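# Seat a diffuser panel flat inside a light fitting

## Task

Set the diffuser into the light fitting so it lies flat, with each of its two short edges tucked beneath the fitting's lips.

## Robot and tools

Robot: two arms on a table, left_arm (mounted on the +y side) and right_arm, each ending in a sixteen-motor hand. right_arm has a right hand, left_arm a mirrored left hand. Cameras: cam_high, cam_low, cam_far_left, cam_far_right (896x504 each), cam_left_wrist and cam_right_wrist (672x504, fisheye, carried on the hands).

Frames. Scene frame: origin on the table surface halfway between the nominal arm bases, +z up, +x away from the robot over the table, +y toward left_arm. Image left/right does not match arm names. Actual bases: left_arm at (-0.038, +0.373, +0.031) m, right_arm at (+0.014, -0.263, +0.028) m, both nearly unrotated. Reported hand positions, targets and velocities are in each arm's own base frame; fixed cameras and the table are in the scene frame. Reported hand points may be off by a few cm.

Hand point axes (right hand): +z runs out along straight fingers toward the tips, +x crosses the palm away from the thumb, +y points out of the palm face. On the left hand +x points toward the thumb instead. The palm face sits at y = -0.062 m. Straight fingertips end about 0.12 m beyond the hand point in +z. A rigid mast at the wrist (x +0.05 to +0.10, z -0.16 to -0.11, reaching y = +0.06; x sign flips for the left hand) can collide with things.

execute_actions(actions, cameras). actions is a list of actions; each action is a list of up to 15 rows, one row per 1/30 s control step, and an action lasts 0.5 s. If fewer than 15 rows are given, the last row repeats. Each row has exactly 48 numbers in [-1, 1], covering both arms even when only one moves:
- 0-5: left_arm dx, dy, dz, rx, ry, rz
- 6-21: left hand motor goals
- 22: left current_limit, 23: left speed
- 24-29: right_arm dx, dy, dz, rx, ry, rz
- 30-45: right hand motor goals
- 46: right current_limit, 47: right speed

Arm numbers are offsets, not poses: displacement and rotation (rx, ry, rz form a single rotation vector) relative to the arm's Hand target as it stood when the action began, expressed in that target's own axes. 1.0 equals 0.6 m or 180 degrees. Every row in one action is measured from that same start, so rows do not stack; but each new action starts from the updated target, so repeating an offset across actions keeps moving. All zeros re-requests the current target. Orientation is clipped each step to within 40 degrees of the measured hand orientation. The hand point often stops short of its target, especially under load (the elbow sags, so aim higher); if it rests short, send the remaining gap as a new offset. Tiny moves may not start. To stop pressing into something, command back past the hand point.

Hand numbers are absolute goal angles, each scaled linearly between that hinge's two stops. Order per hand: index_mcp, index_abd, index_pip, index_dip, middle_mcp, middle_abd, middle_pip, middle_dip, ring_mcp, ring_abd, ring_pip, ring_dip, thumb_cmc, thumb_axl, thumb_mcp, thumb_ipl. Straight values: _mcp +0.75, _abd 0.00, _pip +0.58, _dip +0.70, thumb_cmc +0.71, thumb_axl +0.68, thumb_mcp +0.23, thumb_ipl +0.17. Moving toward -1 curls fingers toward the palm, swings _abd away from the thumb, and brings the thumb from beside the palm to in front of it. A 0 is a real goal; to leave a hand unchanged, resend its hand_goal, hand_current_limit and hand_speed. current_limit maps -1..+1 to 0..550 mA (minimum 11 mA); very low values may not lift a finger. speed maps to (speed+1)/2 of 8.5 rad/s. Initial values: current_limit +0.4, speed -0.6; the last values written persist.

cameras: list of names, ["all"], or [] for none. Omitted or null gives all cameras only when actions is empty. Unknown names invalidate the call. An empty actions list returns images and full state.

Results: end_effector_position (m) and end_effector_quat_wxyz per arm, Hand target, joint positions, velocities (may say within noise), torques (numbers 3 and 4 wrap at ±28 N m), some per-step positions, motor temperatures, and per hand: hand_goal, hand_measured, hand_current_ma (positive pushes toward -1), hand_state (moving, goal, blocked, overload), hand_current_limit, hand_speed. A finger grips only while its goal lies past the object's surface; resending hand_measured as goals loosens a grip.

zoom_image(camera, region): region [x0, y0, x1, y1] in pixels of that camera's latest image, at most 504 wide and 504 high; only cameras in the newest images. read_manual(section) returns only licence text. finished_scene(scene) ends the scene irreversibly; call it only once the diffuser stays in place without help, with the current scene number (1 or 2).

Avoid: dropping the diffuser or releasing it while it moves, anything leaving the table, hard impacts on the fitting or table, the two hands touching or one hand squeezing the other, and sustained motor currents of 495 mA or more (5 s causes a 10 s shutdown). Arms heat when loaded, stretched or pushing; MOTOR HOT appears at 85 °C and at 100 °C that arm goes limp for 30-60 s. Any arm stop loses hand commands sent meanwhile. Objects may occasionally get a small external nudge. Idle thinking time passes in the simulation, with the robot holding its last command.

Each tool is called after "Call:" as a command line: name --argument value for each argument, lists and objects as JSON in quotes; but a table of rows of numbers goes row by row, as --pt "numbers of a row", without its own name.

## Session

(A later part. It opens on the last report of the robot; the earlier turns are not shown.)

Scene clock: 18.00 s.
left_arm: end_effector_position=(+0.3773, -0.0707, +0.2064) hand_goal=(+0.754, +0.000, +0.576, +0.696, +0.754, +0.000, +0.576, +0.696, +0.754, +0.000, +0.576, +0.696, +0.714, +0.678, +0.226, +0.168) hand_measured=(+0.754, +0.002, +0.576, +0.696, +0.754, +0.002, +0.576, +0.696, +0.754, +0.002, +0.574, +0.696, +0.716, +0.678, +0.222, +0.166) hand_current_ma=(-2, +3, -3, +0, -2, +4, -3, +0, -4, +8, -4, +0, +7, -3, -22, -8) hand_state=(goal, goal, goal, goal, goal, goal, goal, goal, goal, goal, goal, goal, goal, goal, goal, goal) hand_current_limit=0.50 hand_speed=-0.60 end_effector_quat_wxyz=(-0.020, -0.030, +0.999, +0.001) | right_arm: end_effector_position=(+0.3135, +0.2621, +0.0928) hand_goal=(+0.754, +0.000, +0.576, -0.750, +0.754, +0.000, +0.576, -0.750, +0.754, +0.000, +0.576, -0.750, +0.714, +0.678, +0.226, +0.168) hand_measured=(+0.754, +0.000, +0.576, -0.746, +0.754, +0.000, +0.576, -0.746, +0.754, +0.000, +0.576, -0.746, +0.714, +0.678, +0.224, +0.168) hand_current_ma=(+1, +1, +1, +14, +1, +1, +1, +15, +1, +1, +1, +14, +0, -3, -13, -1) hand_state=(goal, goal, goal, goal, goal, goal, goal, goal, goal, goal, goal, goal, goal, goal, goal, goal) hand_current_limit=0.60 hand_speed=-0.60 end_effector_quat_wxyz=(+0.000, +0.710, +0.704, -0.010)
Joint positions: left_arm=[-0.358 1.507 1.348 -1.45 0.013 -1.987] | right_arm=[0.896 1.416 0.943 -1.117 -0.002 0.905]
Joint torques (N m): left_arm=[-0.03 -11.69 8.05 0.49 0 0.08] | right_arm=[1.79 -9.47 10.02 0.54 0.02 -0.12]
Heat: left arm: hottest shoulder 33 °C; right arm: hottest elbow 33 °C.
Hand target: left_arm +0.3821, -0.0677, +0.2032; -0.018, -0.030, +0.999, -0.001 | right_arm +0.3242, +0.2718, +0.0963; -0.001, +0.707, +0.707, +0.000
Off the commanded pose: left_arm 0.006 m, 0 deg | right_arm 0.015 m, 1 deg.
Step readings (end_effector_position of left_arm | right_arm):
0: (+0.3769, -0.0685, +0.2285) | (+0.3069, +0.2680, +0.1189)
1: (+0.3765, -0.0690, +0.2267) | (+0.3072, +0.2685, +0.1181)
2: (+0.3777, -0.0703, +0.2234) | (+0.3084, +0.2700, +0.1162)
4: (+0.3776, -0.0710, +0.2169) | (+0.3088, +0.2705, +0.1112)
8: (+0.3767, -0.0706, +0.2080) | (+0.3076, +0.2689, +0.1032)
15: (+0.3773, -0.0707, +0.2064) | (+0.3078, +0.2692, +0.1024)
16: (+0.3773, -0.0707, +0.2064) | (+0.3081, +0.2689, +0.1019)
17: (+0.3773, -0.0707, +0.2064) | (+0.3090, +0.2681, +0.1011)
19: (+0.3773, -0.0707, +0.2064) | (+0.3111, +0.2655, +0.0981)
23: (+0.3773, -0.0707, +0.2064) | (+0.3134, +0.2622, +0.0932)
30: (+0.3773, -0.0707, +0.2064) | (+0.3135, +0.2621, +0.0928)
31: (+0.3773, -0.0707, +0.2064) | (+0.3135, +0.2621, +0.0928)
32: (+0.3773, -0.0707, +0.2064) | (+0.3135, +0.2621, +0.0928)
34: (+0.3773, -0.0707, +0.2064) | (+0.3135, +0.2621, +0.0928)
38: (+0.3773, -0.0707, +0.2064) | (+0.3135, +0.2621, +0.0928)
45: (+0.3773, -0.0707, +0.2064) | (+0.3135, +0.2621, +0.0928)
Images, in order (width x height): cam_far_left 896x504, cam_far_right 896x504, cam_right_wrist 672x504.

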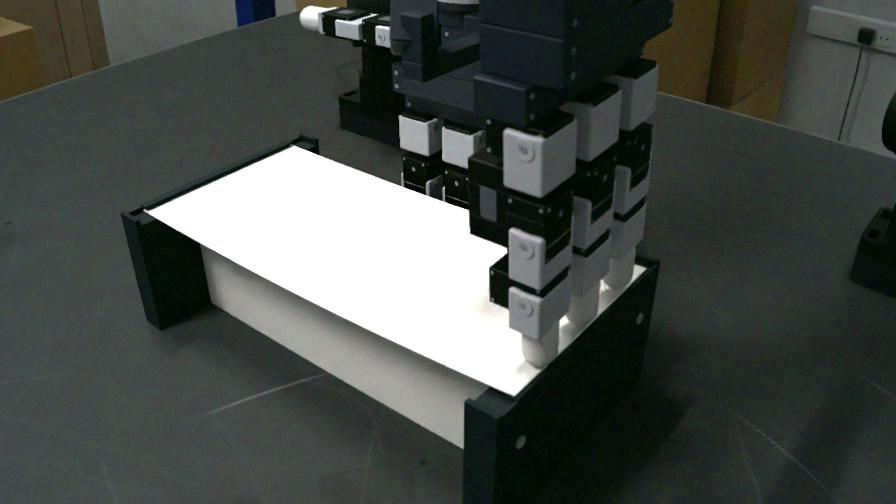

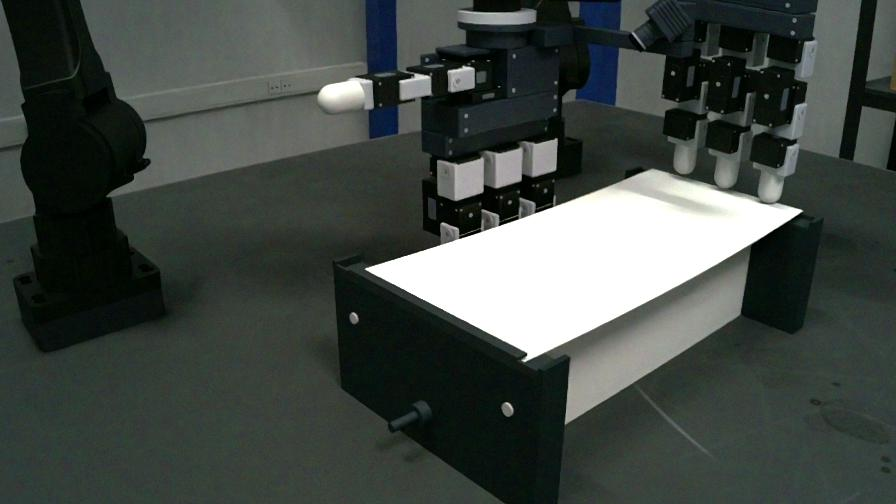

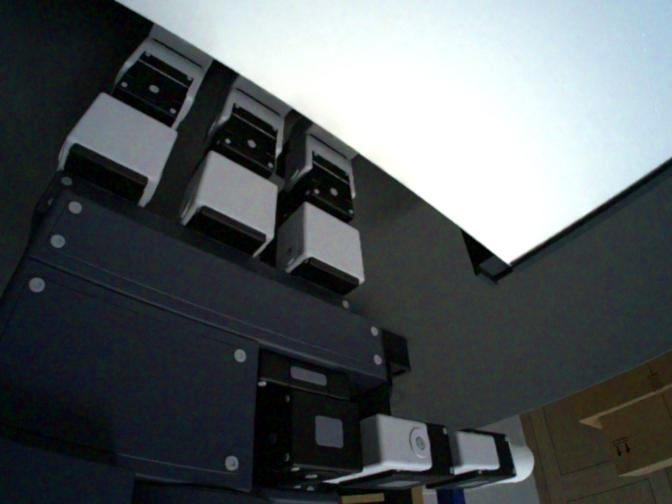

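Call:
execute_actions --actions '[[[0,-0.02,0.0,0,0,0,0.754,0,0.576,0.696,0.754,0,0.576,0.696,0.754,0,0.576,0.696,0.714,0.678,0.226,0.168,0.5,-0.6,-0.03,0,-0.03,0,0,0,0.754,0,0.576,-0.75,0.754,0,0.576,-0.75,0.754,0,0.576,-0.75,0.714,0.678,0.226,0.168,0.6,-0.6]],[[0,0,0.02,0,0,0,0.754,0,0.576,0.696,0.754,0,0.576,0.696,0.754,0,0.576,0.696,0.714,0.678,0.226,0.168,0.5,-0.6,0,0,-0.03,0,0,0,0.754,0,0.576,-0.75,0.754,0,0.576,-0.75,0.754,0,0.576,-0.75,0.714,0.678,0.226,0.168,0.6,-0.6]]]' --cameras '["cam_far_left","cam_far_right","cam_right_wrist"]'

Call:
zoom_image --camera "cam_far_left" --region '[460, 200, 700, 420]'

Scene clock: 20.17 s.
left_arm: end_effector_position=(+0.3795, -0.0722, +0.2042) hand_goal=(+0.754, +0.000, +0.576, +0.696, +0.754, +0.000, +0.576, +0.696, +0.754, +0.000, +0.576, +0.696, +0.714, +0.678, +0.226, +0.168) hand_measured=(+0.754, +0.002, +0.576, +0.696, +0.754, +0.002, +0.576, +0.696, +0.744, +0.030, +0.570, +0.694, +0.716, +0.678, +0.222, +0.166) hand_current_ma=(-2, +3, -3, +0, -2, +4, -3, +0, -42, +108, -22, -7, +7, -3, -22, -8) hand_state=(goal, goal, goal, goal, goal, goal, goal, goal, goal, blocked, goal, goal, goal, goal, goal, goal) hand_current_limit=0.50 hand_speed=-0.60 end_effector_quat_wxyz=(-0.014, -0.033, +0.999, -0.002) | right_arm: end_effector_position=(+0.3113, +0.2410, +0.1097) hand_goal=(+0.754, +0.000, +0.576, -0.750, +0.754, +0.000, +0.576, -0.750, +0.754, +0.000, +0.576, -0.750, +0.714, +0.678, +0.226, +0.168) hand_measured=(+0.754, +0.000, +0.576, -0.746, +0.754, +0.000, +0.576, -0.746, +0.754, +0.000, +0.576, -0.746, +0.714, +0.678, +0.224, +0.168) hand_current_ma=(+0, +1, +1, +14, +0, +1, +1, +15, +0, +1, +1, +14, +0, -3, -13, -1) hand_state=(goal, goal, goal, goal, goal, goal, goal, goal, goal, goal, goal, goal, goal, goal, goal, goal) hand_current_limit=0.60 hand_speed=-0.60 end_effector_quat_wxyz=(+0.002, +0.711, +0.703, -0.024)
Joint positions: left_arm=[-0.358 1.507 1.345 -1.433 0.014 -1.994] | right_arm=[0.863 1.368 0.946 -1.198 -0.001 0.874]
Joint torques (N m): left_arm=[-1.79 -10.64 7.24 1.06 0 -0.13] | right_arm=[1.9 -11.46 11.79 -0.25 0.01 -0.11]
Heat: left arm: hottest shoulder 32 °C; right arm: hottest elbow 33 °C.
Hand target: left_arm +0.3824, -0.0797, +0.1911; -0.018, -0.030, +0.999, -0.001 | right_arm +0.3242, +0.2536, +0.1323; -0.001, +0.707, +0.707, +0.000
Off the commanded pose: left_arm 0.015 m, 1 deg | right_arm 0.029 m, 3 deg.
Step readings (end_effector_position of left_arm | right_arm):
0: (+0.3773, -0.0707, +0.2064) | (+0.3135, +0.2621, +0.0928)
1: (+0.3772, -0.0708, +0.2064) | (+0.3137, +0.2608, +0.0931)
2: (+0.3771, -0.0708, +0.2064) | (+0.3136, +0.2590, +0.0937)
4: (+0.3771, -0.0708, +0.2064) | (+0.3152, +0.2537, +0.0967)
8: (+0.3770, -0.0709, +0.2064) | (+0.3184, +0.2493, +0.1022)
15: (+0.3770, -0.0709, +0.2064) | (+0.3186, +0.2494, +0.1027)
16: (+0.3774, -0.0710, +0.2057) | (+0.3174, +0.2480, +0.1028)
17: (+0.3782, -0.0714, +0.2048) | (+0.3160, +0.2464, +0.1034)
19: (+0.3793, -0.0720, +0.2043) | (+0.3131, +0.2430, +0.1055)
23: (+0.3795, -0.0722, +0.2042) | (+0.3115, +0.2412, +0.1092)
30: (+0.3795, -0.0722, +0.2042) | (+0.3113, +0.2410, +0.1097)
Images, in order (width x height): cam_far_left 896x504, cam_far_right 896x504, cam_right_wrist 672x504.

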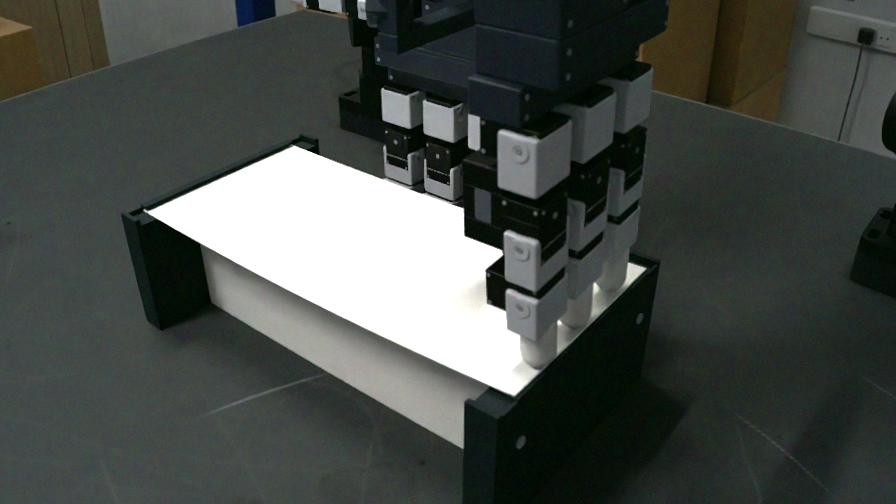

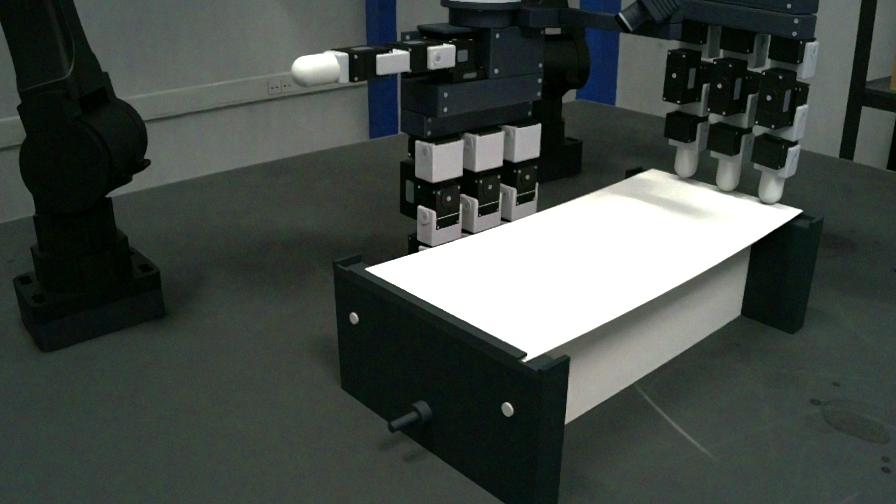

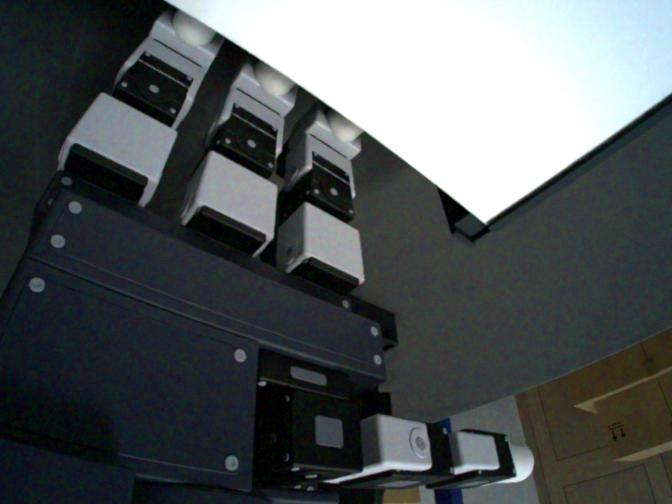

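Scaled by 2.100 from the camera's 896x504 image, which has a finer 1280x720 frame.

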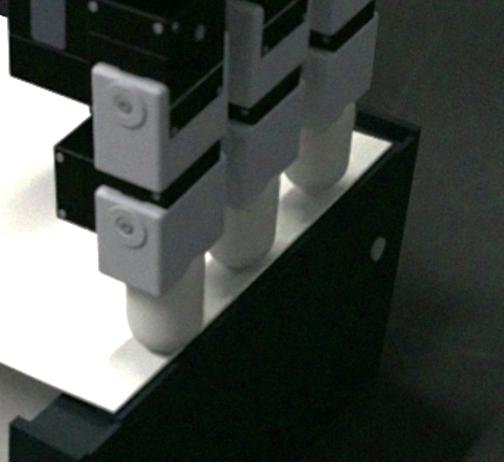

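Call:
execute_actions --actions '[[[0,0.0,0.0,0,0,0,0.754,0,0.576,0.696,0.754,0,0.576,0.696,0.754,0,0.576,0.696,0.714,0.678,0.226,0.168,0.5,-0.6,0.04,0,0,0,0.012,0,0.754,0,0.576,-0.75,0.754,0,0.576,-0.75,0.754,0,0.576,-0.75,0.714,0.678,0.226,0.168,0.6,-0.6]],[[0,0,0.02,0,0,0,0.754,0,0.576,0.696,0.754,0,0.576,0.696,0.754,0,0.576,0.696,0.714,0.678,0.226,0.168,0.5,-0.6,-0.02,0,-0.04,0,0,0,0.754,0,0.576,-0.75,0.754,0,0.576,-0.75,0.754,0,0.576,-0.75,0.714,0.678,0.226,0.168,0.6,-0.6]]]' --cameras '["cam_far_left","cam_far_right","cam_right_wrist"]'

Call:
zoom_image --camera "cam_far_left" --region '[460, 200, 700, 420]'

Call:
zoom_image --camera "cam_far_right" --region '[330, 150, 830, 400]'

Scene clock: 22.23 s.
left_arm: end_effector_position=(+0.3797, -0.0727, +0.2013) hand_goal=(+0.754, +0.000, +0.576, +0.696, +0.754, +0.000, +0.576, +0.696, +0.754, +0.000, +0.576, +0.696, +0.714, +0.678, +0.226, +0.168) hand_measured=(+0.754, +0.002, +0.576, +0.696, +0.754, +0.002, +0.576, +0.696, +0.740, +0.052, +0.566, +0.692, +0.716, +0.678, +0.222, +0.166) hand_current_ma=(-2, +3, -3, +0, -2, +4, -3, +0, -63, +198, -36, -16, +7, -3, -22, -8) hand_state=(goal, goal, goal, goal, goal, goal, goal, goal, goal, blocked, goal, goal, goal, goal, goal, goal) hand_current_limit=0.50 hand_speed=-0.60 end_effector_quat_wxyz=(-0.006, -0.033, +0.999, -0.005) | right_arm: end_effector_position=(+0.3102, +0.2548, +0.1284) hand_goal=(+0.754, +0.000, +0.576, -0.750, +0.754, +0.000, +0.576, -0.750, +0.754, +0.000, +0.576, -0.750, +0.714, +0.678, +0.226, +0.168) hand_measured=(+0.754, +0.000, +0.576, -0.746, +0.754, +0.000, +0.576, -0.746, +0.754, +0.000, +0.578, -0.746, +0.714, +0.678, +0.224, +0.168) hand_current_ma=(-1, +1, +3, +14, -1, +1, +1, +15, +3, +1, +10, +19, +0, -3, -13, -1) hand_state=(goal, goal, goal, goal, goal, goal, goal, goal, goal, goal, goal, goal, goal, goal, goal, goal) hand_current_limit=0.60 hand_speed=-0.60 end_effector_quat_wxyz=(-0.012, +0.706, +0.708, -0.015)
Joint positions: left_arm=[-0.358 1.499 1.331 -1.411 0.014 -1.996] | right_arm=[0.878 1.355 0.991 -1.234 -0.026 0.876]
Joint torques (N m): left_arm=[-1.73 -9.58 6.34 1.43 -0.01 -0.11] | right_arm=[1.49 -12.1 12.37 -0.35 -0.01 -0.07]
Heat: left arm: hottest shoulder 32 °C; right arm: hottest elbow 33 °C.
Hand target: left_arm +0.3819, -0.0798, +0.1792; -0.018, -0.030, +0.999, -0.001 | right_arm +0.3242, +0.2648, +0.1559; -0.014, +0.707, +0.707, +0.014
Off the commanded pose: left_arm 0.023 m, 1 deg | right_arm 0.033 m, 3 deg.
Step readings (end_effector_position of left_arm | right_arm):
0: (+0.3795, -0.0722, +0.2042) | (+0.3113, +0.2410, +0.1097)
1: (+0.3795, -0.0722, +0.2042) | (+0.3105, +0.2426, +0.1097)
2: (+0.3795, -0.0722, +0.2042) | (+0.3099, +0.2450, +0.1103)
4: (+0.3795, -0.0722, +0.2042) | (+0.3100, +0.2519, +0.1140)
8: (+0.3795, -0.0722, +0.2042) | (+0.3129, +0.2602, +0.1206)
15: (+0.3795, -0.0722, +0.2042) | (+0.3131, +0.2603, +0.1207)
16: (+0.3793, -0.0721, +0.2029) | (+0.3122, +0.2591, +0.1209)
17: (+0.3799, -0.0723, +0.2019) | (+0.3113, +0.2575, +0.1216)
19: (+0.3800, -0.0726, +0.2014) | (+0.3103, +0.2553, +0.1242)
23: (+0.3797, -0.0727, +0.2013) | (+0.3102, +0.2548, +0.1281)
30: (+0.3797, -0.0727, +0.2013) | (+0.3102, +0.2548, +0.1284)
Images, in order (width x height): cam_far_left 896x504, cam_far_right 896x504, cam_right_wrist 672x504.

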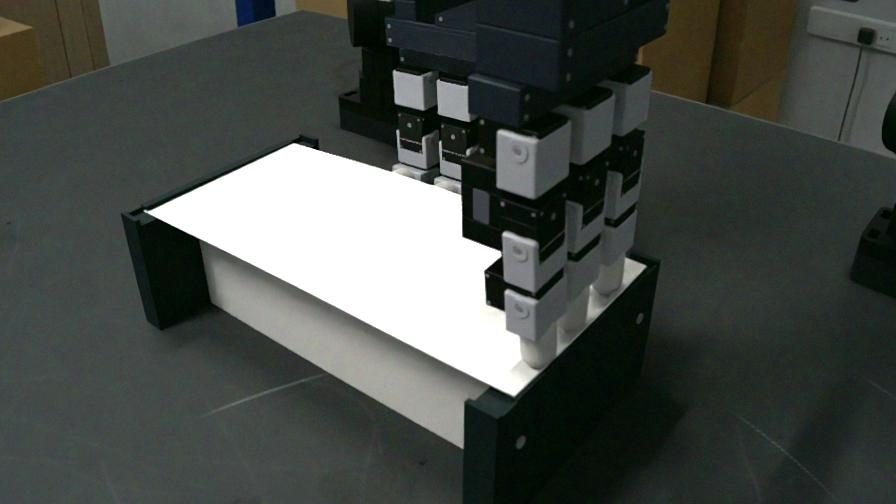

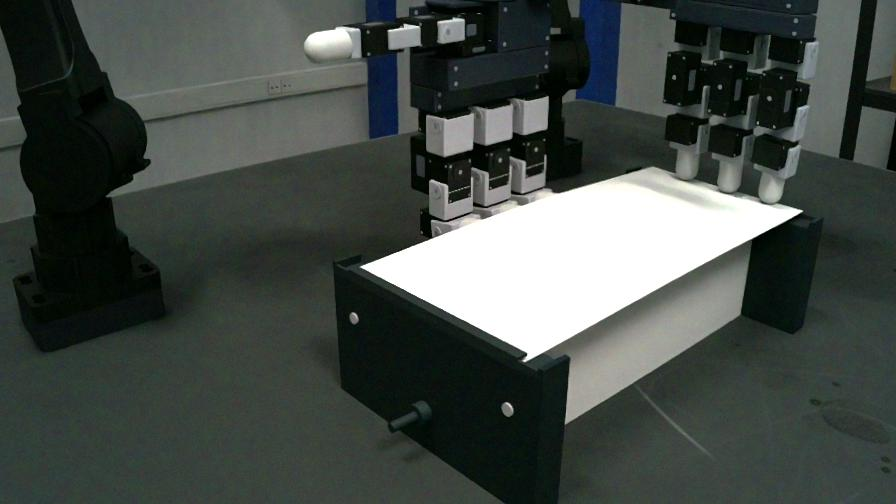

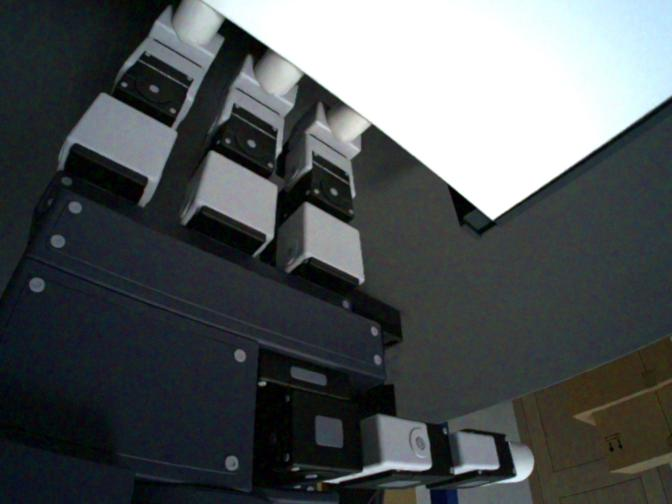

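Scaled by 2.100 from the camera's 896x504 image, which has a finer 1280x720 frame.

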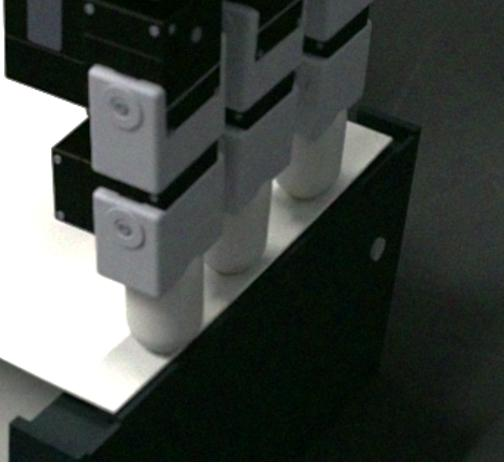

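Scaled by 1.008 from the camera's 896x504 image, which has a finer 1280x720 frame.

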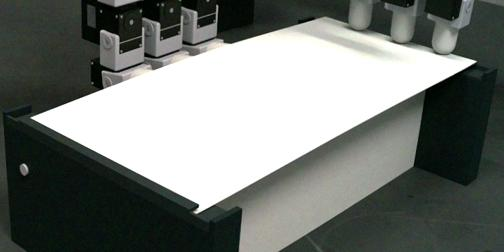

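Call:
execute_actions --actions '[[[0,0.0,0.012,0,-0.011,0,0.754,0,0.576,0.696,0.754,0,0.576,0.696,0.754,0,0.576,0.696,0.714,0.678,0.226,0.168,0.5,-0.6,-0.01,0.018,-0.03,0,0.0,0,0.754,0,0.576,-0.75,0.754,0,0.576,-0.75,0.754,0,0.576,-0.75,0.714,0.678,0.226,0.168,0.6,-0.6]]]' --cameras '["cam_far_left","cam_far_right"]'

Call:
zoom_image --camera "cam_far_left" --region '[460, 200, 700, 420]'

Call:
zoom_image --camera "cam_far_right" --region '[330, 150, 830, 400]'

Scene clock: 23.47 s.
left_arm: end_effector_position=(+0.3787, -0.0733, +0.1996) hand_goal=(+0.754, +0.000, +0.576, +0.696, +0.754, +0.000, +0.576, +0.696, +0.754, +0.000, +0.576, +0.696, +0.714, +0.678, +0.226, +0.168) hand_measured=(+0.746, +0.026, +0.574, +0.696, +0.750, +0.012, +0.574, +0.696, +0.748, +0.004, +0.572, +0.694, +0.716, +0.678, +0.222, +0.166) hand_current_ma=(-32, +96, -11, -1, -19, +39, -7, +0, -21, +10, -14, -11, +7, -3, -22, -8) hand_state=(goal, blocked, goal, goal, goal, goal, goal, goal, goal, goal, goal, goal, goal, goal, goal, goal) hand_current_limit=0.50 hand_speed=-0.60 end_effector_quat_wxyz=(+0.014, -0.033, +0.999, -0.009) | right_arm: end_effector_position=(+0.3156, +0.2493, +0.1382) hand_goal=(+0.754, +0.000, +0.576, -0.750, +0.754, +0.000, +0.576, -0.750, +0.754, +0.000, +0.576, -0.750, +0.714, +0.678, +0.226, +0.168) hand_measured=(+0.766, -0.004, +0.584, -0.742, +0.756, +0.000, +0.578, -0.746, +0.770, -0.002, +0.586, -0.740, +0.714, +0.678, +0.224, +0.168) hand_current_ma=(+54, -11, +33, +28, +4, +1, +5, +15, +73, -5, +40, +41, +0, -3, -14, -1) hand_state=(goal, goal, goal, goal, goal, goal, goal, goal, goal, goal, goal, goal, goal, goal, goal, goal) hand_current_limit=0.60 hand_speed=-0.60 end_effector_quat_wxyz=(-0.018, +0.705, +0.708, -0.023)
Joint positions: left_arm=[-0.364 1.47 1.299 -1.367 0.006 -2] | right_arm=[0.85 1.353 1.02 -1.282 -0.038 0.844]
Joint torques (N m): left_arm=[-1.85 -8.53 6 1.76 -0.28 -0.13] | right_arm=[0.91 -12.81 13.23 -0.36 0.46 -0.08]
Heat: left arm: hottest shoulder 32 °C; right arm: hottest elbow 33 °C.
Hand target: left_arm +0.3816, -0.0797, +0.1720; +0.000, -0.030, +1.000, +0.000 | right_arm +0.3350, +0.2580, +0.1735; -0.014, +0.707, +0.707, +0.013
Off the commanded pose: left_arm 0.029 m, 2 deg | right_arm 0.041 m, 4 deg.
Step readings (end_effector_position of left_arm | right_arm):
0: (+0.3797, -0.0727, +0.2013) | (+0.3102, +0.2548, +0.1284)
1: (+0.3796, -0.0725, +0.2002) | (+0.3099, +0.2536, +0.1289)
2: (+0.3796, -0.0726, +0.1999) | (+0.3102, +0.2522, +0.1304)
4: (+0.3781, -0.0727, +0.1999) | (+0.3137, +0.2499, +0.1353)
8: (+0.3785, -0.0732, +0.1997) | (+0.3156, +0.2492, +0.1382)
15: (+0.3787, -0.0733, +0.1996) | (+0.3156, +0.2493, +0.1382)
Images, in order (width x height): cam_far_left 896x504, cam_far_right 896x504.

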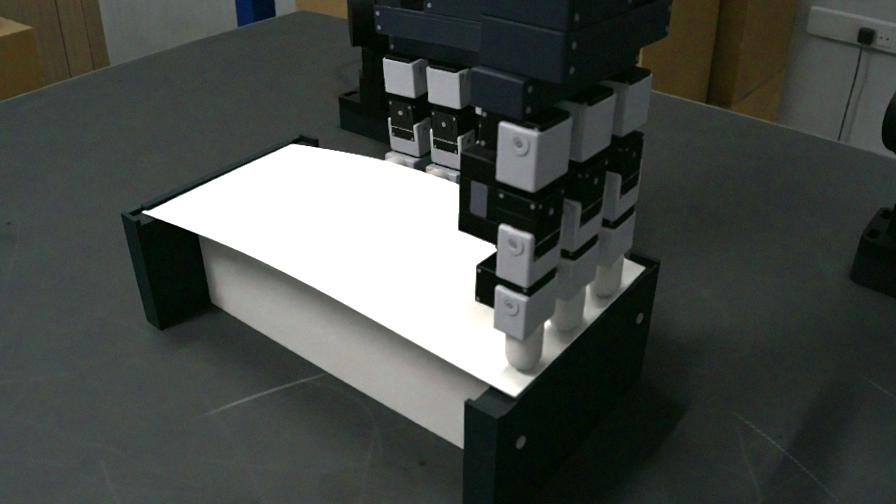

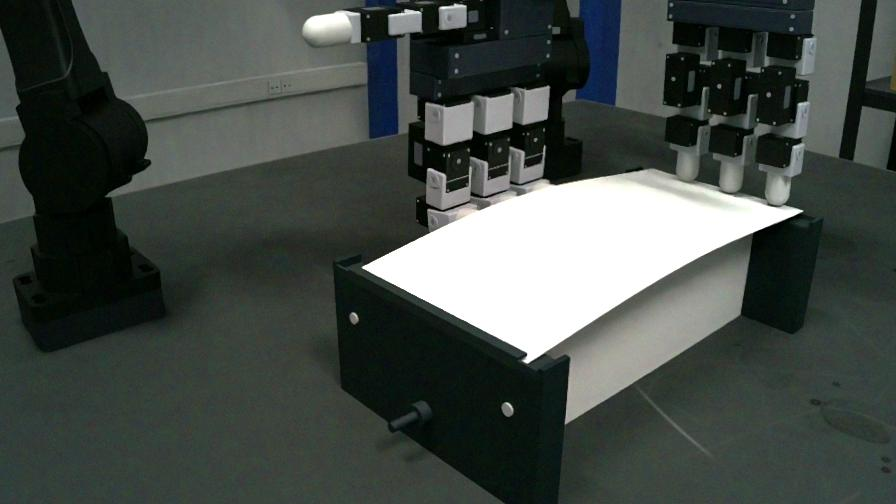

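Scaled by 2.100 from the camera's 896x504 image, which has a finer 1280x720 frame.

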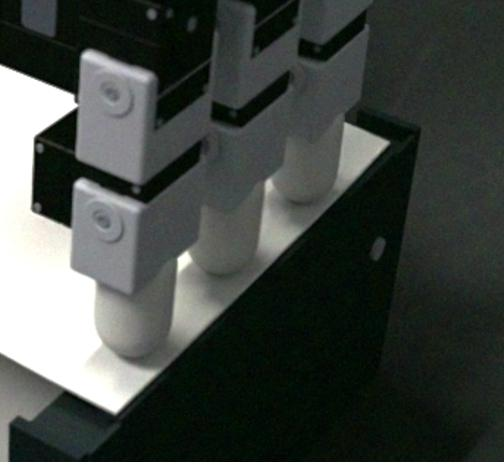

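Scaled by 1.008 from the camera's 896x504 image, which has a finer 1280x720 frame.

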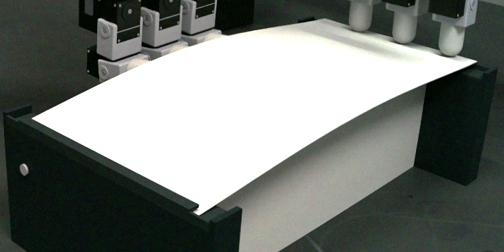

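Call:
execute_actions --actions '[[[0,-0.015,0.012,0,0,0,0.754,0,0.576,0.696,0.754,0,0.576,0.696,0.754,0,0.576,0.696,0.714,0.678,0.226,0.168,0.5,-0.6,0,0.005,-0.022,0,0.0,0,0.754,0,0.576,-0.75,0.754,0,0.576,-0.75,0.754,0,0.576,-0.75,0.714,0.678,0.226,0.168,0.6,-0.6]],[[0,-0.012,0.0,0,0,0,0.754,0,0.576,0.696,0.754,0,0.576,0.696,0.754,0,0.576,0.696,0.714,0.678,0.226,0.168,0.5,-0.6,0,0.0,-0.015,0,0.0,0,0.754,0,0.576,-0.75,0.754,0,0.576,-0.75,0.754,0,0.576,-0.75,0.714,0.678,0.226,0.168,0.6,-0.6]]]' --cameras '["cam_far_left","cam_far_right"]'

Call:
zoom_image --camera "cam_far_left" --region '[460, 200, 700, 420]'

Call:
zoom_image --camera "cam_far_right" --region '[330, 150, 830, 400]'

Call:
zoom_image --camera "cam_far_left" --region '[460, 360, 580, 460]'

Scene clock: 25.20 s.
left_arm: end_effector_position=(+0.3772, -0.0835, +0.1996) hand_goal=(+0.754, +0.000, +0.576, +0.696, +0.754, +0.000, +0.576, +0.696, +0.754, +0.000, +0.576, +0.696, +0.714, +0.678, +0.226, +0.168) hand_measured=(+0.720, +0.036, +0.554, +0.686, +0.736, +0.004, +0.564, +0.692, +0.750, +0.002, +0.572, +0.694, +0.716, +0.678, +0.222, +0.166) hand_current_ma=(-156, +134, -88, -39, -77, +15, -45, -18, -19, +10, -13, -10, +7, -3, -22, -8) hand_state=(blocked, blocked, blocked, goal, goal, goal, goal, goal, goal, goal, goal, goal, goal, goal, goal, goal) hand_current_limit=0.50 hand_speed=-0.60 end_effector_quat_wxyz=(+0.021, -0.034, +0.999, -0.007) | right_arm: end_effector_position=(+0.3166, +0.2495, +0.1504) hand_goal=(+0.754, +0.000, +0.576, -0.750, +0.754, +0.000, +0.576, -0.750, +0.754, +0.000, +0.576, -0.750, +0.714, +0.678, +0.226, +0.168) hand_measured=(+0.770, -0.008, +0.592, -0.730, +0.756, +0.000, +0.578, -0.746, +0.770, -0.002, +0.590, -0.730, +0.714, +0.678, +0.224, +0.168) hand_current_ma=(+71, -30, +66, +81, +8, +0, +9, +16, +73, -7, +61, +85, +0, -3, -14, -1) hand_state=(goal, goal, goal, goal, goal, goal, goal, goal, goal, goal, goal, blocked, goal, goal, goal, goal) hand_current_limit=0.60 hand_speed=-0.60 end_effector_quat_wxyz=(-0.018, +0.702, +0.711, -0.032)
Joint positions: left_arm=[-0.39 1.47 1.299 -1.356 -0.004 -2.03] | right_arm=[0.846 1.353 1.055 -1.334 -0.039 0.831]
Joint torques (N m): left_arm=[-2.26 -7.12 6.39 1.98 0.09 -0.17] | right_arm=[0.62 -13.8 14.3 -0.65 0.49 -0.03]
Heat: left arm: hottest shoulder 32 °C; right arm: hottest elbow 34 °C.
Hand target: left_arm +0.3827, -0.0961, +0.1648; +0.000, -0.030, +1.000, +0.000 | right_arm +0.3381, +0.2572, +0.1958; -0.014, +0.707, +0.707, +0.014
Off the commanded pose: left_arm 0.037 m, 3 deg | right_arm 0.051 m, 5 deg.
Step readings (end_effector_position of left_arm | right_arm):
0: (+0.3787, -0.0733, +0.1996) | (+0.3156, +0.2493, +0.1382)
1: (+0.3787, -0.0740, +0.1995) | (+0.3151, +0.2488, +0.1386)
2: (+0.3787, -0.0755, +0.1993) | (+0.3149, +0.2482, +0.1400)
4: (+0.3787, -0.0775, +0.1993) | (+0.3159, +0.2489, +0.1437)
8: (+0.3784, -0.0799, +0.1993) | (+0.3161, +0.2489, +0.1455)
15: (+0.3781, -0.0800, +0.1993) | (+0.3161, +0.2490, +0.1455)
16: (+0.3780, -0.0803, +0.1993) | (+0.3160, +0.2489, +0.1459)
17: (+0.3777, -0.0807, +0.1994) | (+0.3161, +0.2491, +0.1470)
19: (+0.3775, -0.0819, +0.1995) | (+0.3165, +0.2493, +0.1493)
23: (+0.3773, -0.0834, +0.1996) | (+0.3166, +0.2494, +0.1504)
30: (+0.3772, -0.0835, +0.1996) | (+0.3166, +0.2495, +0.1504)
Images, in order (width x height): cam_far_left 896x504, cam_far_right 896x504.

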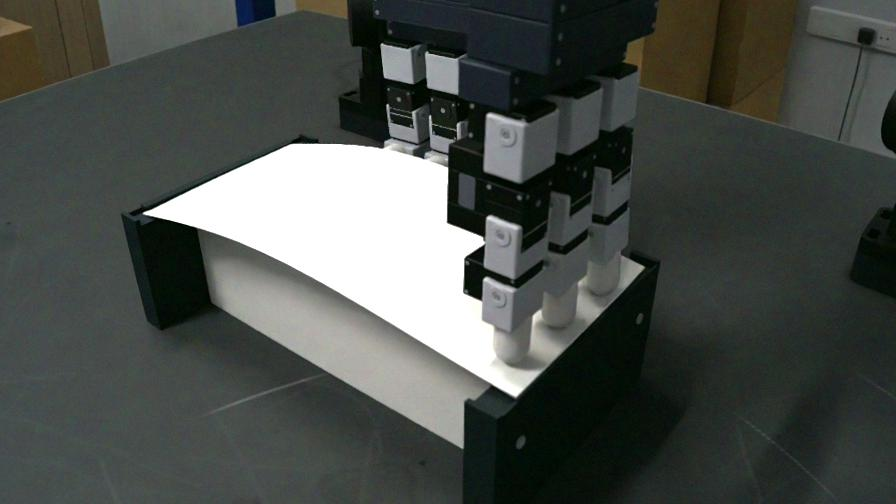

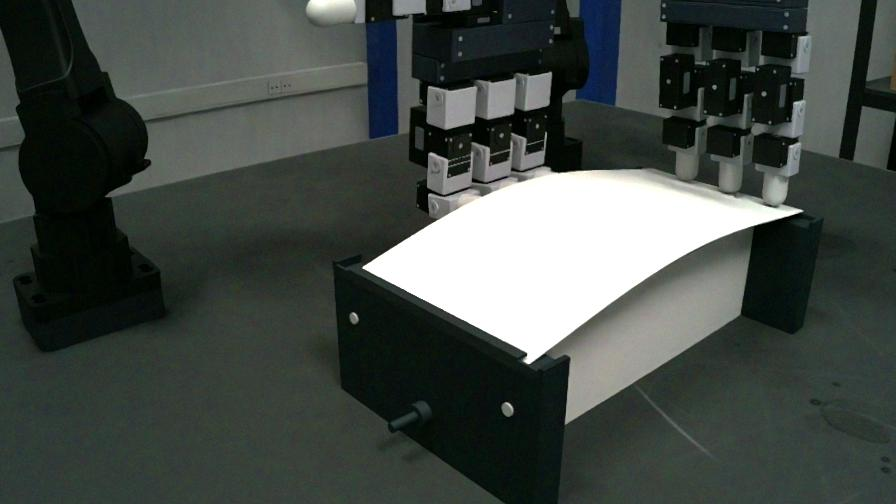

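Scaled by 2.100 from the camera's 896x504 image, which has a finer 1280x720 frame.

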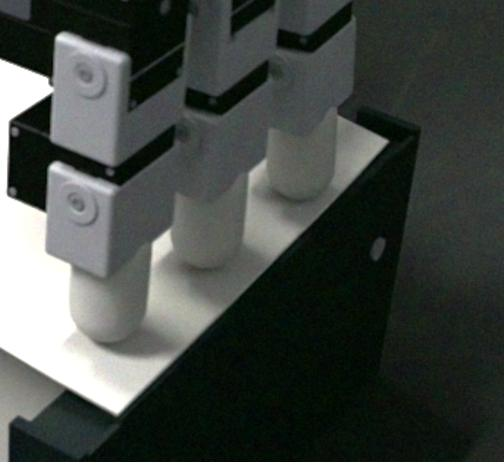

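Scaled by 1.008 from the camera's 896x504 image, which has a finer 1280x720 frame.

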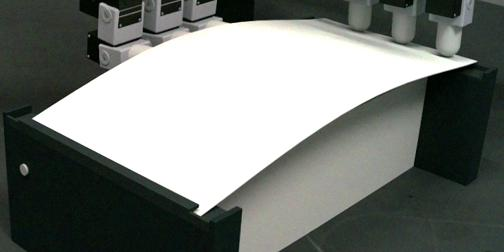

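Scaled by 4.200 from the camera's 896x504 image, which has a finer 1280x720 frame.

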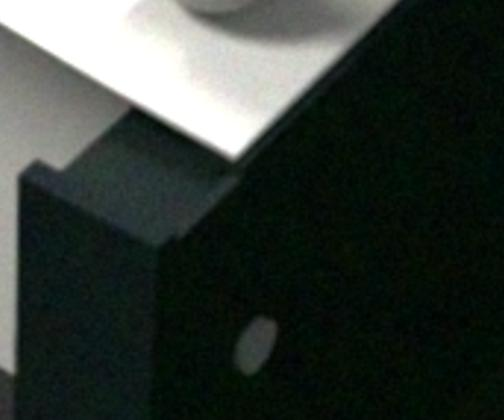

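Call:
execute_actions --actions '[[[0,-0.012,0.012,0,0.014,0,0.754,0,0.576,0.696,0.754,0,0.576,0.696,0.754,0,0.576,0.696,0.714,0.678,0.226,0.168,0.5,-0.6,0,0.005,-0.015,0,0.0,0,0.754,0,0.576,-0.75,0.754,0,0.576,-0.75,0.754,0,0.576,-0.75,0.714,0.678,0.226,0.168,0.6,-0.6]],[[0,-0.012,0.0,0,0,0,0.754,0,0.576,0.696,0.754,0,0.576,0.696,0.754,0,0.576,0.696,0.714,0.678,0.226,0.168,0.5,-0.6,0,0.0,-0.01,0,0.0,0,0.754,0,0.576,-0.75,0.754,0,0.576,-0.75,0.754,0,0.576,-0.75,0.714,0.678,0.226,0.168,0.6,-0.6]]]' --cameras '["cam_far_left","cam_far_right"]'

Call:
zoom_image --camera "cam_far_left" --region '[460, 200, 700, 420]'

Call:
zoom_image --camera "cam_far_right" --region '[330, 150, 830, 400]'

Call:
zoom_image --camera "cam_far_left" --region '[460, 360, 580, 460]'

Scene clock: 27.00 s.
left_arm: end_effector_position=(+0.3788, -0.0915, +0.1994) hand_goal=(+0.754, +0.000, +0.576, +0.696, +0.754, +0.000, +0.576, +0.696, +0.754, +0.000, +0.576, +0.696, +0.714, +0.678, +0.226, +0.168) hand_measured=(+0.700, +0.036, +0.542, +0.678, +0.718, +0.006, +0.552, +0.684, +0.740, +0.002, +0.568, +0.692, +0.716, +0.678, +0.222, +0.166) hand_current_ma=(-255, +133, -150, -71, -167, +21, -106, -47, -62, +9, -33, -12, +6, -3, -22, -8) hand_state=(blocked, blocked, blocked, goal, blocked, goal, blocked, goal, goal, goal, goal, goal, goal, goal, goal, goal) hand_current_limit=0.50 hand_speed=-0.60 end_effector_quat_wxyz=(+0.016, -0.037, +0.999, -0.009) | right_arm: end_effector_position=(+0.3186, +0.2488, +0.1596) hand_goal=(+0.754, +0.000, +0.576, -0.750, +0.754, +0.000, +0.576, -0.750, +0.754, +0.000, +0.576, -0.750, +0.714, +0.678, +0.226, +0.168) hand_measured=(+0.772, -0.012, +0.598, -0.722, +0.756, +0.000, +0.580, -0.746, +0.772, -0.002, +0.594, -0.722, +0.714, +0.678, +0.224, +0.168) hand_current_ma=(+82, -44, +91, +124, +12, +0, +13, +19, +79, -7, +79, +116, +0, -3, -14, -1) hand_state=(goal, goal, blocked, blocked, goal, goal, goal, goal, goal, goal, goal, blocked, goal, goal, goal, goal) hand_current_limit=0.60 hand_speed=-0.60 end_effector_quat_wxyz=(-0.019, +0.701, +0.712, -0.036)
Joint positions: left_arm=[-0.403 1.488 1.318 -1.365 0.002 -2.048] | right_arm=[0.839 1.353 1.082 -1.369 -0.041 0.822]
Joint torques (N m): left_arm=[-2.84 -5.54 7.17 1.31 0.63 -0.19] | right_arm=[0.56 -14.21 14.99 -0.83 0.56 0]
Heat: left arm: hottest shoulder 32 °C; right arm: hottest elbow 34 °C.
Hand target: left_arm +0.3834, -0.1103, +0.1576; -0.023, -0.030, +0.999, -0.001 | right_arm +0.3410, +0.2566, +0.2107; -0.014, +0.707, +0.707, +0.013
Off the commanded pose: left_arm 0.046 m, 5 deg | right_arm 0.056 m, 6 deg.
Step readings (end_effector_position of left_arm | right_arm):
0: (+0.3772, -0.0835, +0.1996) | (+0.3166, +0.2495, +0.1504)
1: (+0.3773, -0.0840, +0.1992) | (+0.3167, +0.2493, +0.1508)
2: (+0.3777, -0.0850, +0.1989) | (+0.3170, +0.2491, +0.1521)
4: (+0.3786, -0.0865, +0.1988) | (+0.3179, +0.2493, +0.1551)
8: (+0.3788, -0.0871, +0.1989) | (+0.3182, +0.2493, +0.1562)
15: (+0.3787, -0.0872, +0.1989) | (+0.3182, +0.2493, +0.1562)
16: (+0.3786, -0.0875, +0.1989) | (+0.3181, +0.2493, +0.1565)
17: (+0.3787, -0.0883, +0.1992) | (+0.3182, +0.2492, +0.1573)
19: (+0.3789, -0.0899, +0.1993) | (+0.3186, +0.2489, +0.1589)
23: (+0.3790, -0.0915, +0.1994) | (+0.3186, +0.2488, +0.1596)
30: (+0.3789, -0.0915, +0.1994) | (+0.3186, +0.2488, +0.1596)
Images, in order (width x height): cam_far_left 896x504, cam_far_right 896x504.

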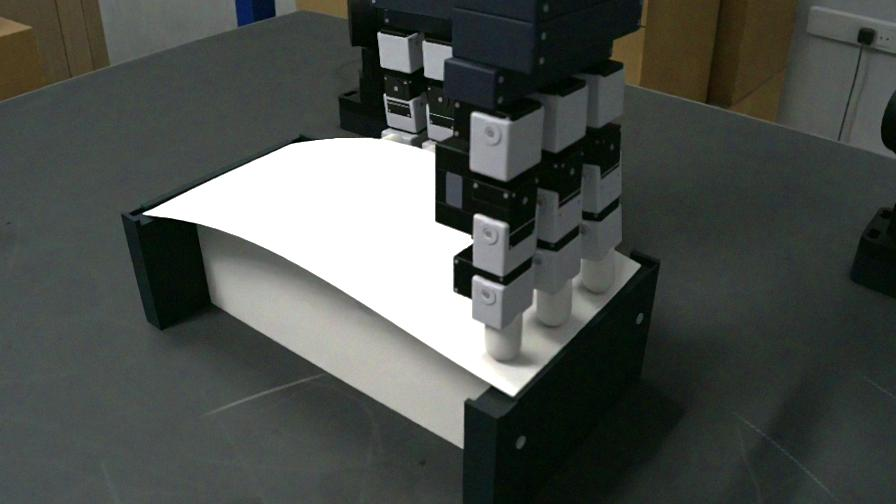

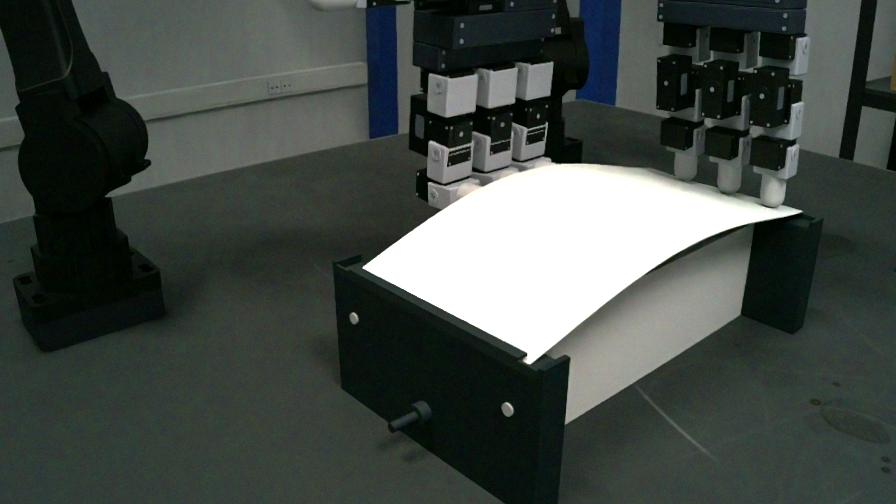

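Scaled by 2.100 from the camera's 896x504 image, which has a finer 1280x720 frame.

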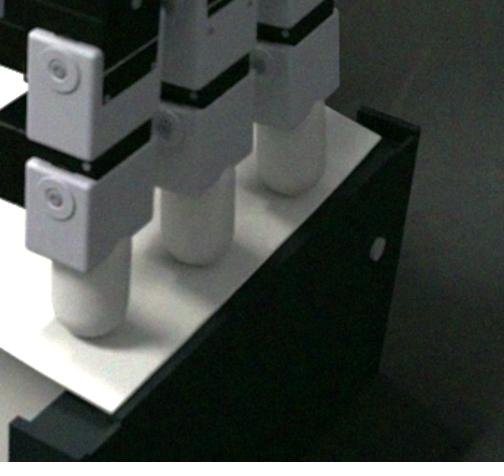

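Scaled by 1.008 from the camera's 896x504 image, which has a finer 1280x720 frame.

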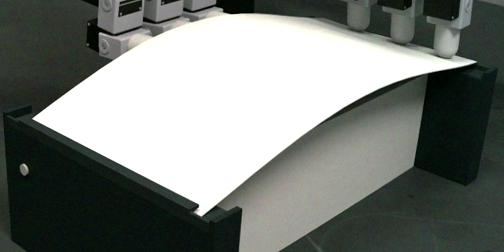

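Scaled by 4.200 from the camera's 896x504 image, which has a finer 1280x720 frame.

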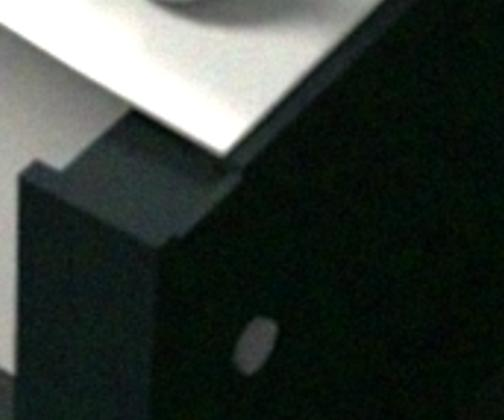

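Call:
execute_actions --actions '[[[0,-0.012,0.005,0,0.0,0,0.754,0,0.576,0.696,0.754,0,0.576,0.696,0.754,0,0.576,0.696,0.714,0.678,0.226,0.168,0.5,-0.6,0,0.0,-0.012,0,0.0,0,0.754,0,0.576,-0.75,0.754,0,0.576,-0.75,0.754,0,0.576,-0.75,0.714,0.678,0.226,0.168,0.6,-0.6]],[[0,-0.012,0.0,0,0,0,0.754,0,0.576,0.696,0.754,0,0.576,0.696,0.754,0,0.576,0.696,0.714,0.678,0.226,0.168,0.5,-0.6,0,0.0,-0.01,0,0.0,0,0.754,0,0.576,-0.75,0.754,0,0.576,-0.75,0.754,0,0.576,-0.75,0.714,0.678,0.226,0.168,0.6,-0.6]]]' --cameras '["cam_far_left","cam_far_right"]'

Call:
zoom_image --camera "cam_far_left" --region '[460, 200, 700, 420]'

Call:
zoom_image --camera "cam_far_right" --region '[320, 220, 600, 400]'

Call:
zoom_image --camera "cam_far_left" --region '[460, 360, 580, 460]'

Scene clock: 28.73 s.
left_arm: end_effector_position=(+0.3788, -0.0993, +0.2004) hand_goal=(+0.754, +0.000, +0.576, +0.696, +0.754, +0.000, +0.576, +0.696, +0.754, +0.000, +0.576, +0.696, +0.714, +0.678, +0.226, +0.168) hand_measured=(+0.686, +0.036, +0.532, +0.674, +0.704, +0.006, +0.540, +0.678, +0.724, +0.002, +0.556, +0.686, +0.716, +0.678, +0.222, +0.166) hand_current_ma=(-330, +133, -196, -93, -241, +21, -155, -72, -136, +9, -82, -37, +6, -3, -22, -8) hand_state=(blocked, blocked, blocked, blocked, blocked, goal, blocked, goal, blocked, goal, goal, goal, goal, goal, goal, goal) hand_current_limit=0.50 hand_speed=-0.60 end_effector_quat_wxyz=(+0.017, -0.042, +0.999, -0.004) | right_arm: end_effector_position=(+0.3214, +0.2490, +0.1724) hand_goal=(+0.754, +0.000, +0.576, -0.750, +0.754, +0.000, +0.576, -0.750, +0.754, +0.000, +0.576, -0.750, +0.714, +0.678, +0.226, +0.168) hand_measured=(+0.772, -0.014, +0.598, -0.722, +0.756, +0.000, +0.580, -0.746, +0.774, -0.002, +0.600, -0.714, +0.714, +0.678, +0.224, +0.168) hand_current_ma=(+76, -50, +89, +120, +8, -1, +13, +19, +89, -7, +106, +160, +0, -3, -14, -1) hand_state=(goal, goal, blocked, blocked, goal, goal, goal, goal, blocked, goal, blocked, blocked, goal, goal, goal, goal) hand_current_limit=0.60 hand_speed=-0.60 end_effector_quat_wxyz=(-0.017, +0.701, +0.712, -0.038)
Joint positions: left_arm=[-0.422 1.499 1.331 -1.369 -0.009 -2.076] | right_arm=[0.836 1.353 1.116 -1.408 -0.038 0.82]
Joint torques (N m): left_arm=[-3.37 -5.25 7.19 1.62 1.06 -0.18] | right_arm=[0.85 -14.86 14.76 -0.75 0.42 0.01]
Motor temperatures (°C): left_arm=[30 32 31 29 30 29] | right_arm=[30 31 35 30 30 28]
Heat: left arm: hottest shoulder 32 °C; right arm: hottest elbow 35 °C.
Hand target: left_arm +0.3842, -0.1248, +0.1545; -0.023, -0.030, +0.999, -0.001 | right_arm +0.3410, +0.2560, +0.2238; -0.014, +0.707, +0.707, +0.013
Off the commanded pose: left_arm 0.053 m, 5 deg | right_arm 0.055 m, 6 deg.
Step readings (end_effector_position of left_arm | right_arm):
0: (+0.3788, -0.0915, +0.1994) | (+0.3186, +0.2488, +0.1596)
1: (+0.3787, -0.0918, +0.1992) | (+0.3187, +0.2486, +0.1600)
2: (+0.3788, -0.0924, +0.1995) | (+0.3187, +0.2486, +0.1609)
4: (+0.3789, -0.0942, +0.1995) | (+0.3192, +0.2483, +0.1630)
8: (+0.3788, -0.0954, +0.1998) | (+0.3196, +0.2486, +0.1649)
15: (+0.3787, -0.0956, +0.1999) | (+0.3199, +0.2489, +0.1665)
16: (+0.3788, -0.0960, +0.2000) | (+0.3198, +0.2488, +0.1669)
17: (+0.3788, -0.0964, +0.2002) | (+0.3200, +0.2489, +0.1676)
19: (+0.3789, -0.0979, +0.2003) | (+0.3208, +0.2491, +0.1703)
23: (+0.3790, -0.0993, +0.2004) | (+0.3214, +0.2490, +0.1724)
30: (+0.3788, -0.0993, +0.2004) | (+0.3214, +0.2490, +0.1724)
Images, in order (width x height): cam_far_left 896x504, cam_far_right 896x504.

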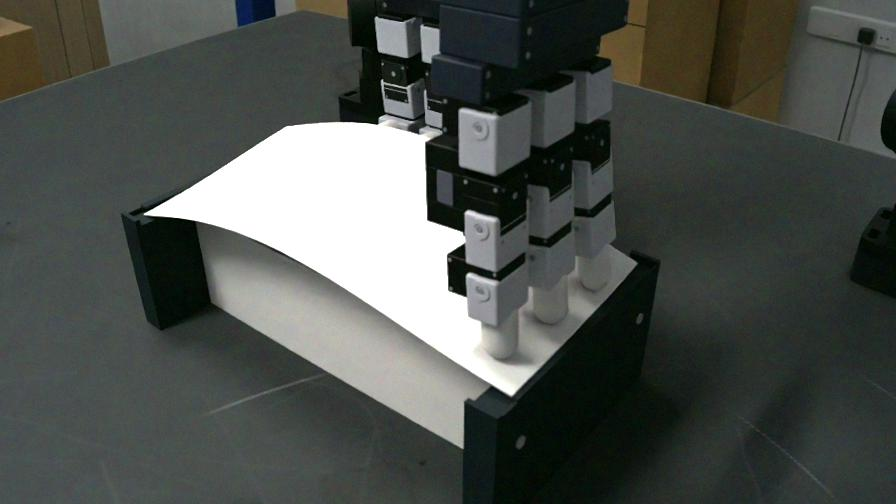

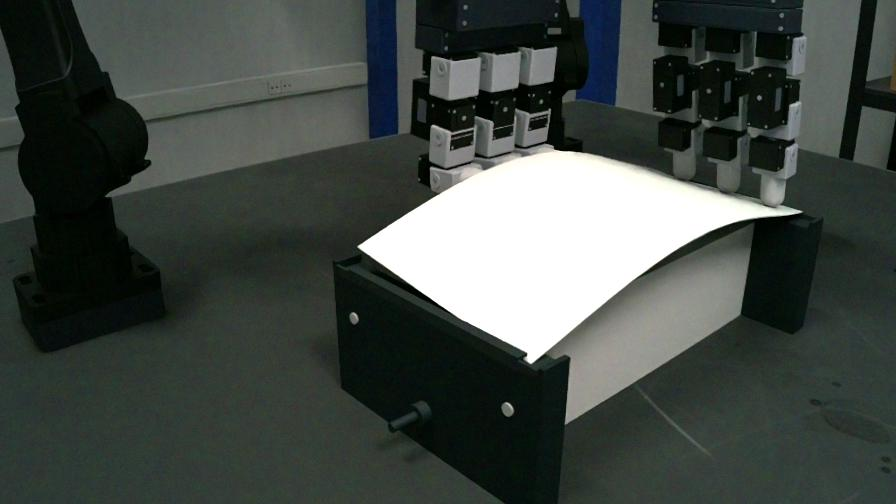

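Scaled by 2.100 from the camera's 896x504 image, which has a finer 1280x720 frame.

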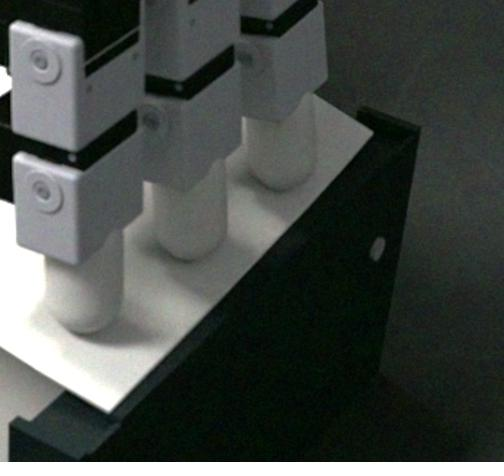

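Scaled by 1.800 from the camera's 896x504 image, which has a finer 1280x720 frame.

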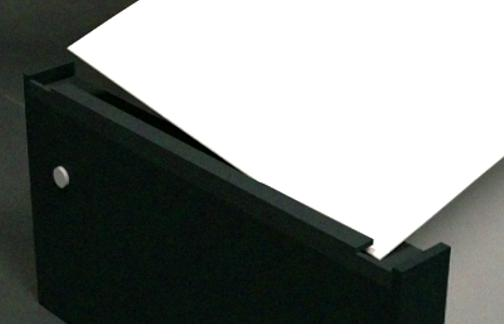

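Scaled by 4.200 from the camera's 896x504 image, which has a finer 1280x720 frame.

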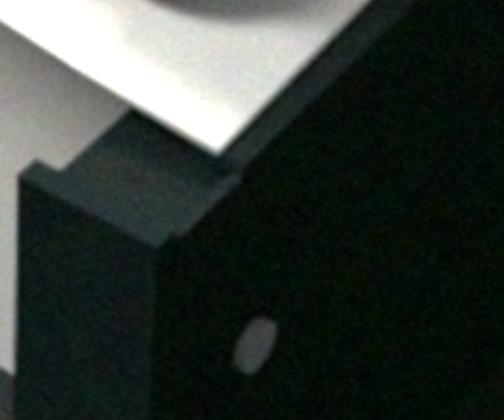

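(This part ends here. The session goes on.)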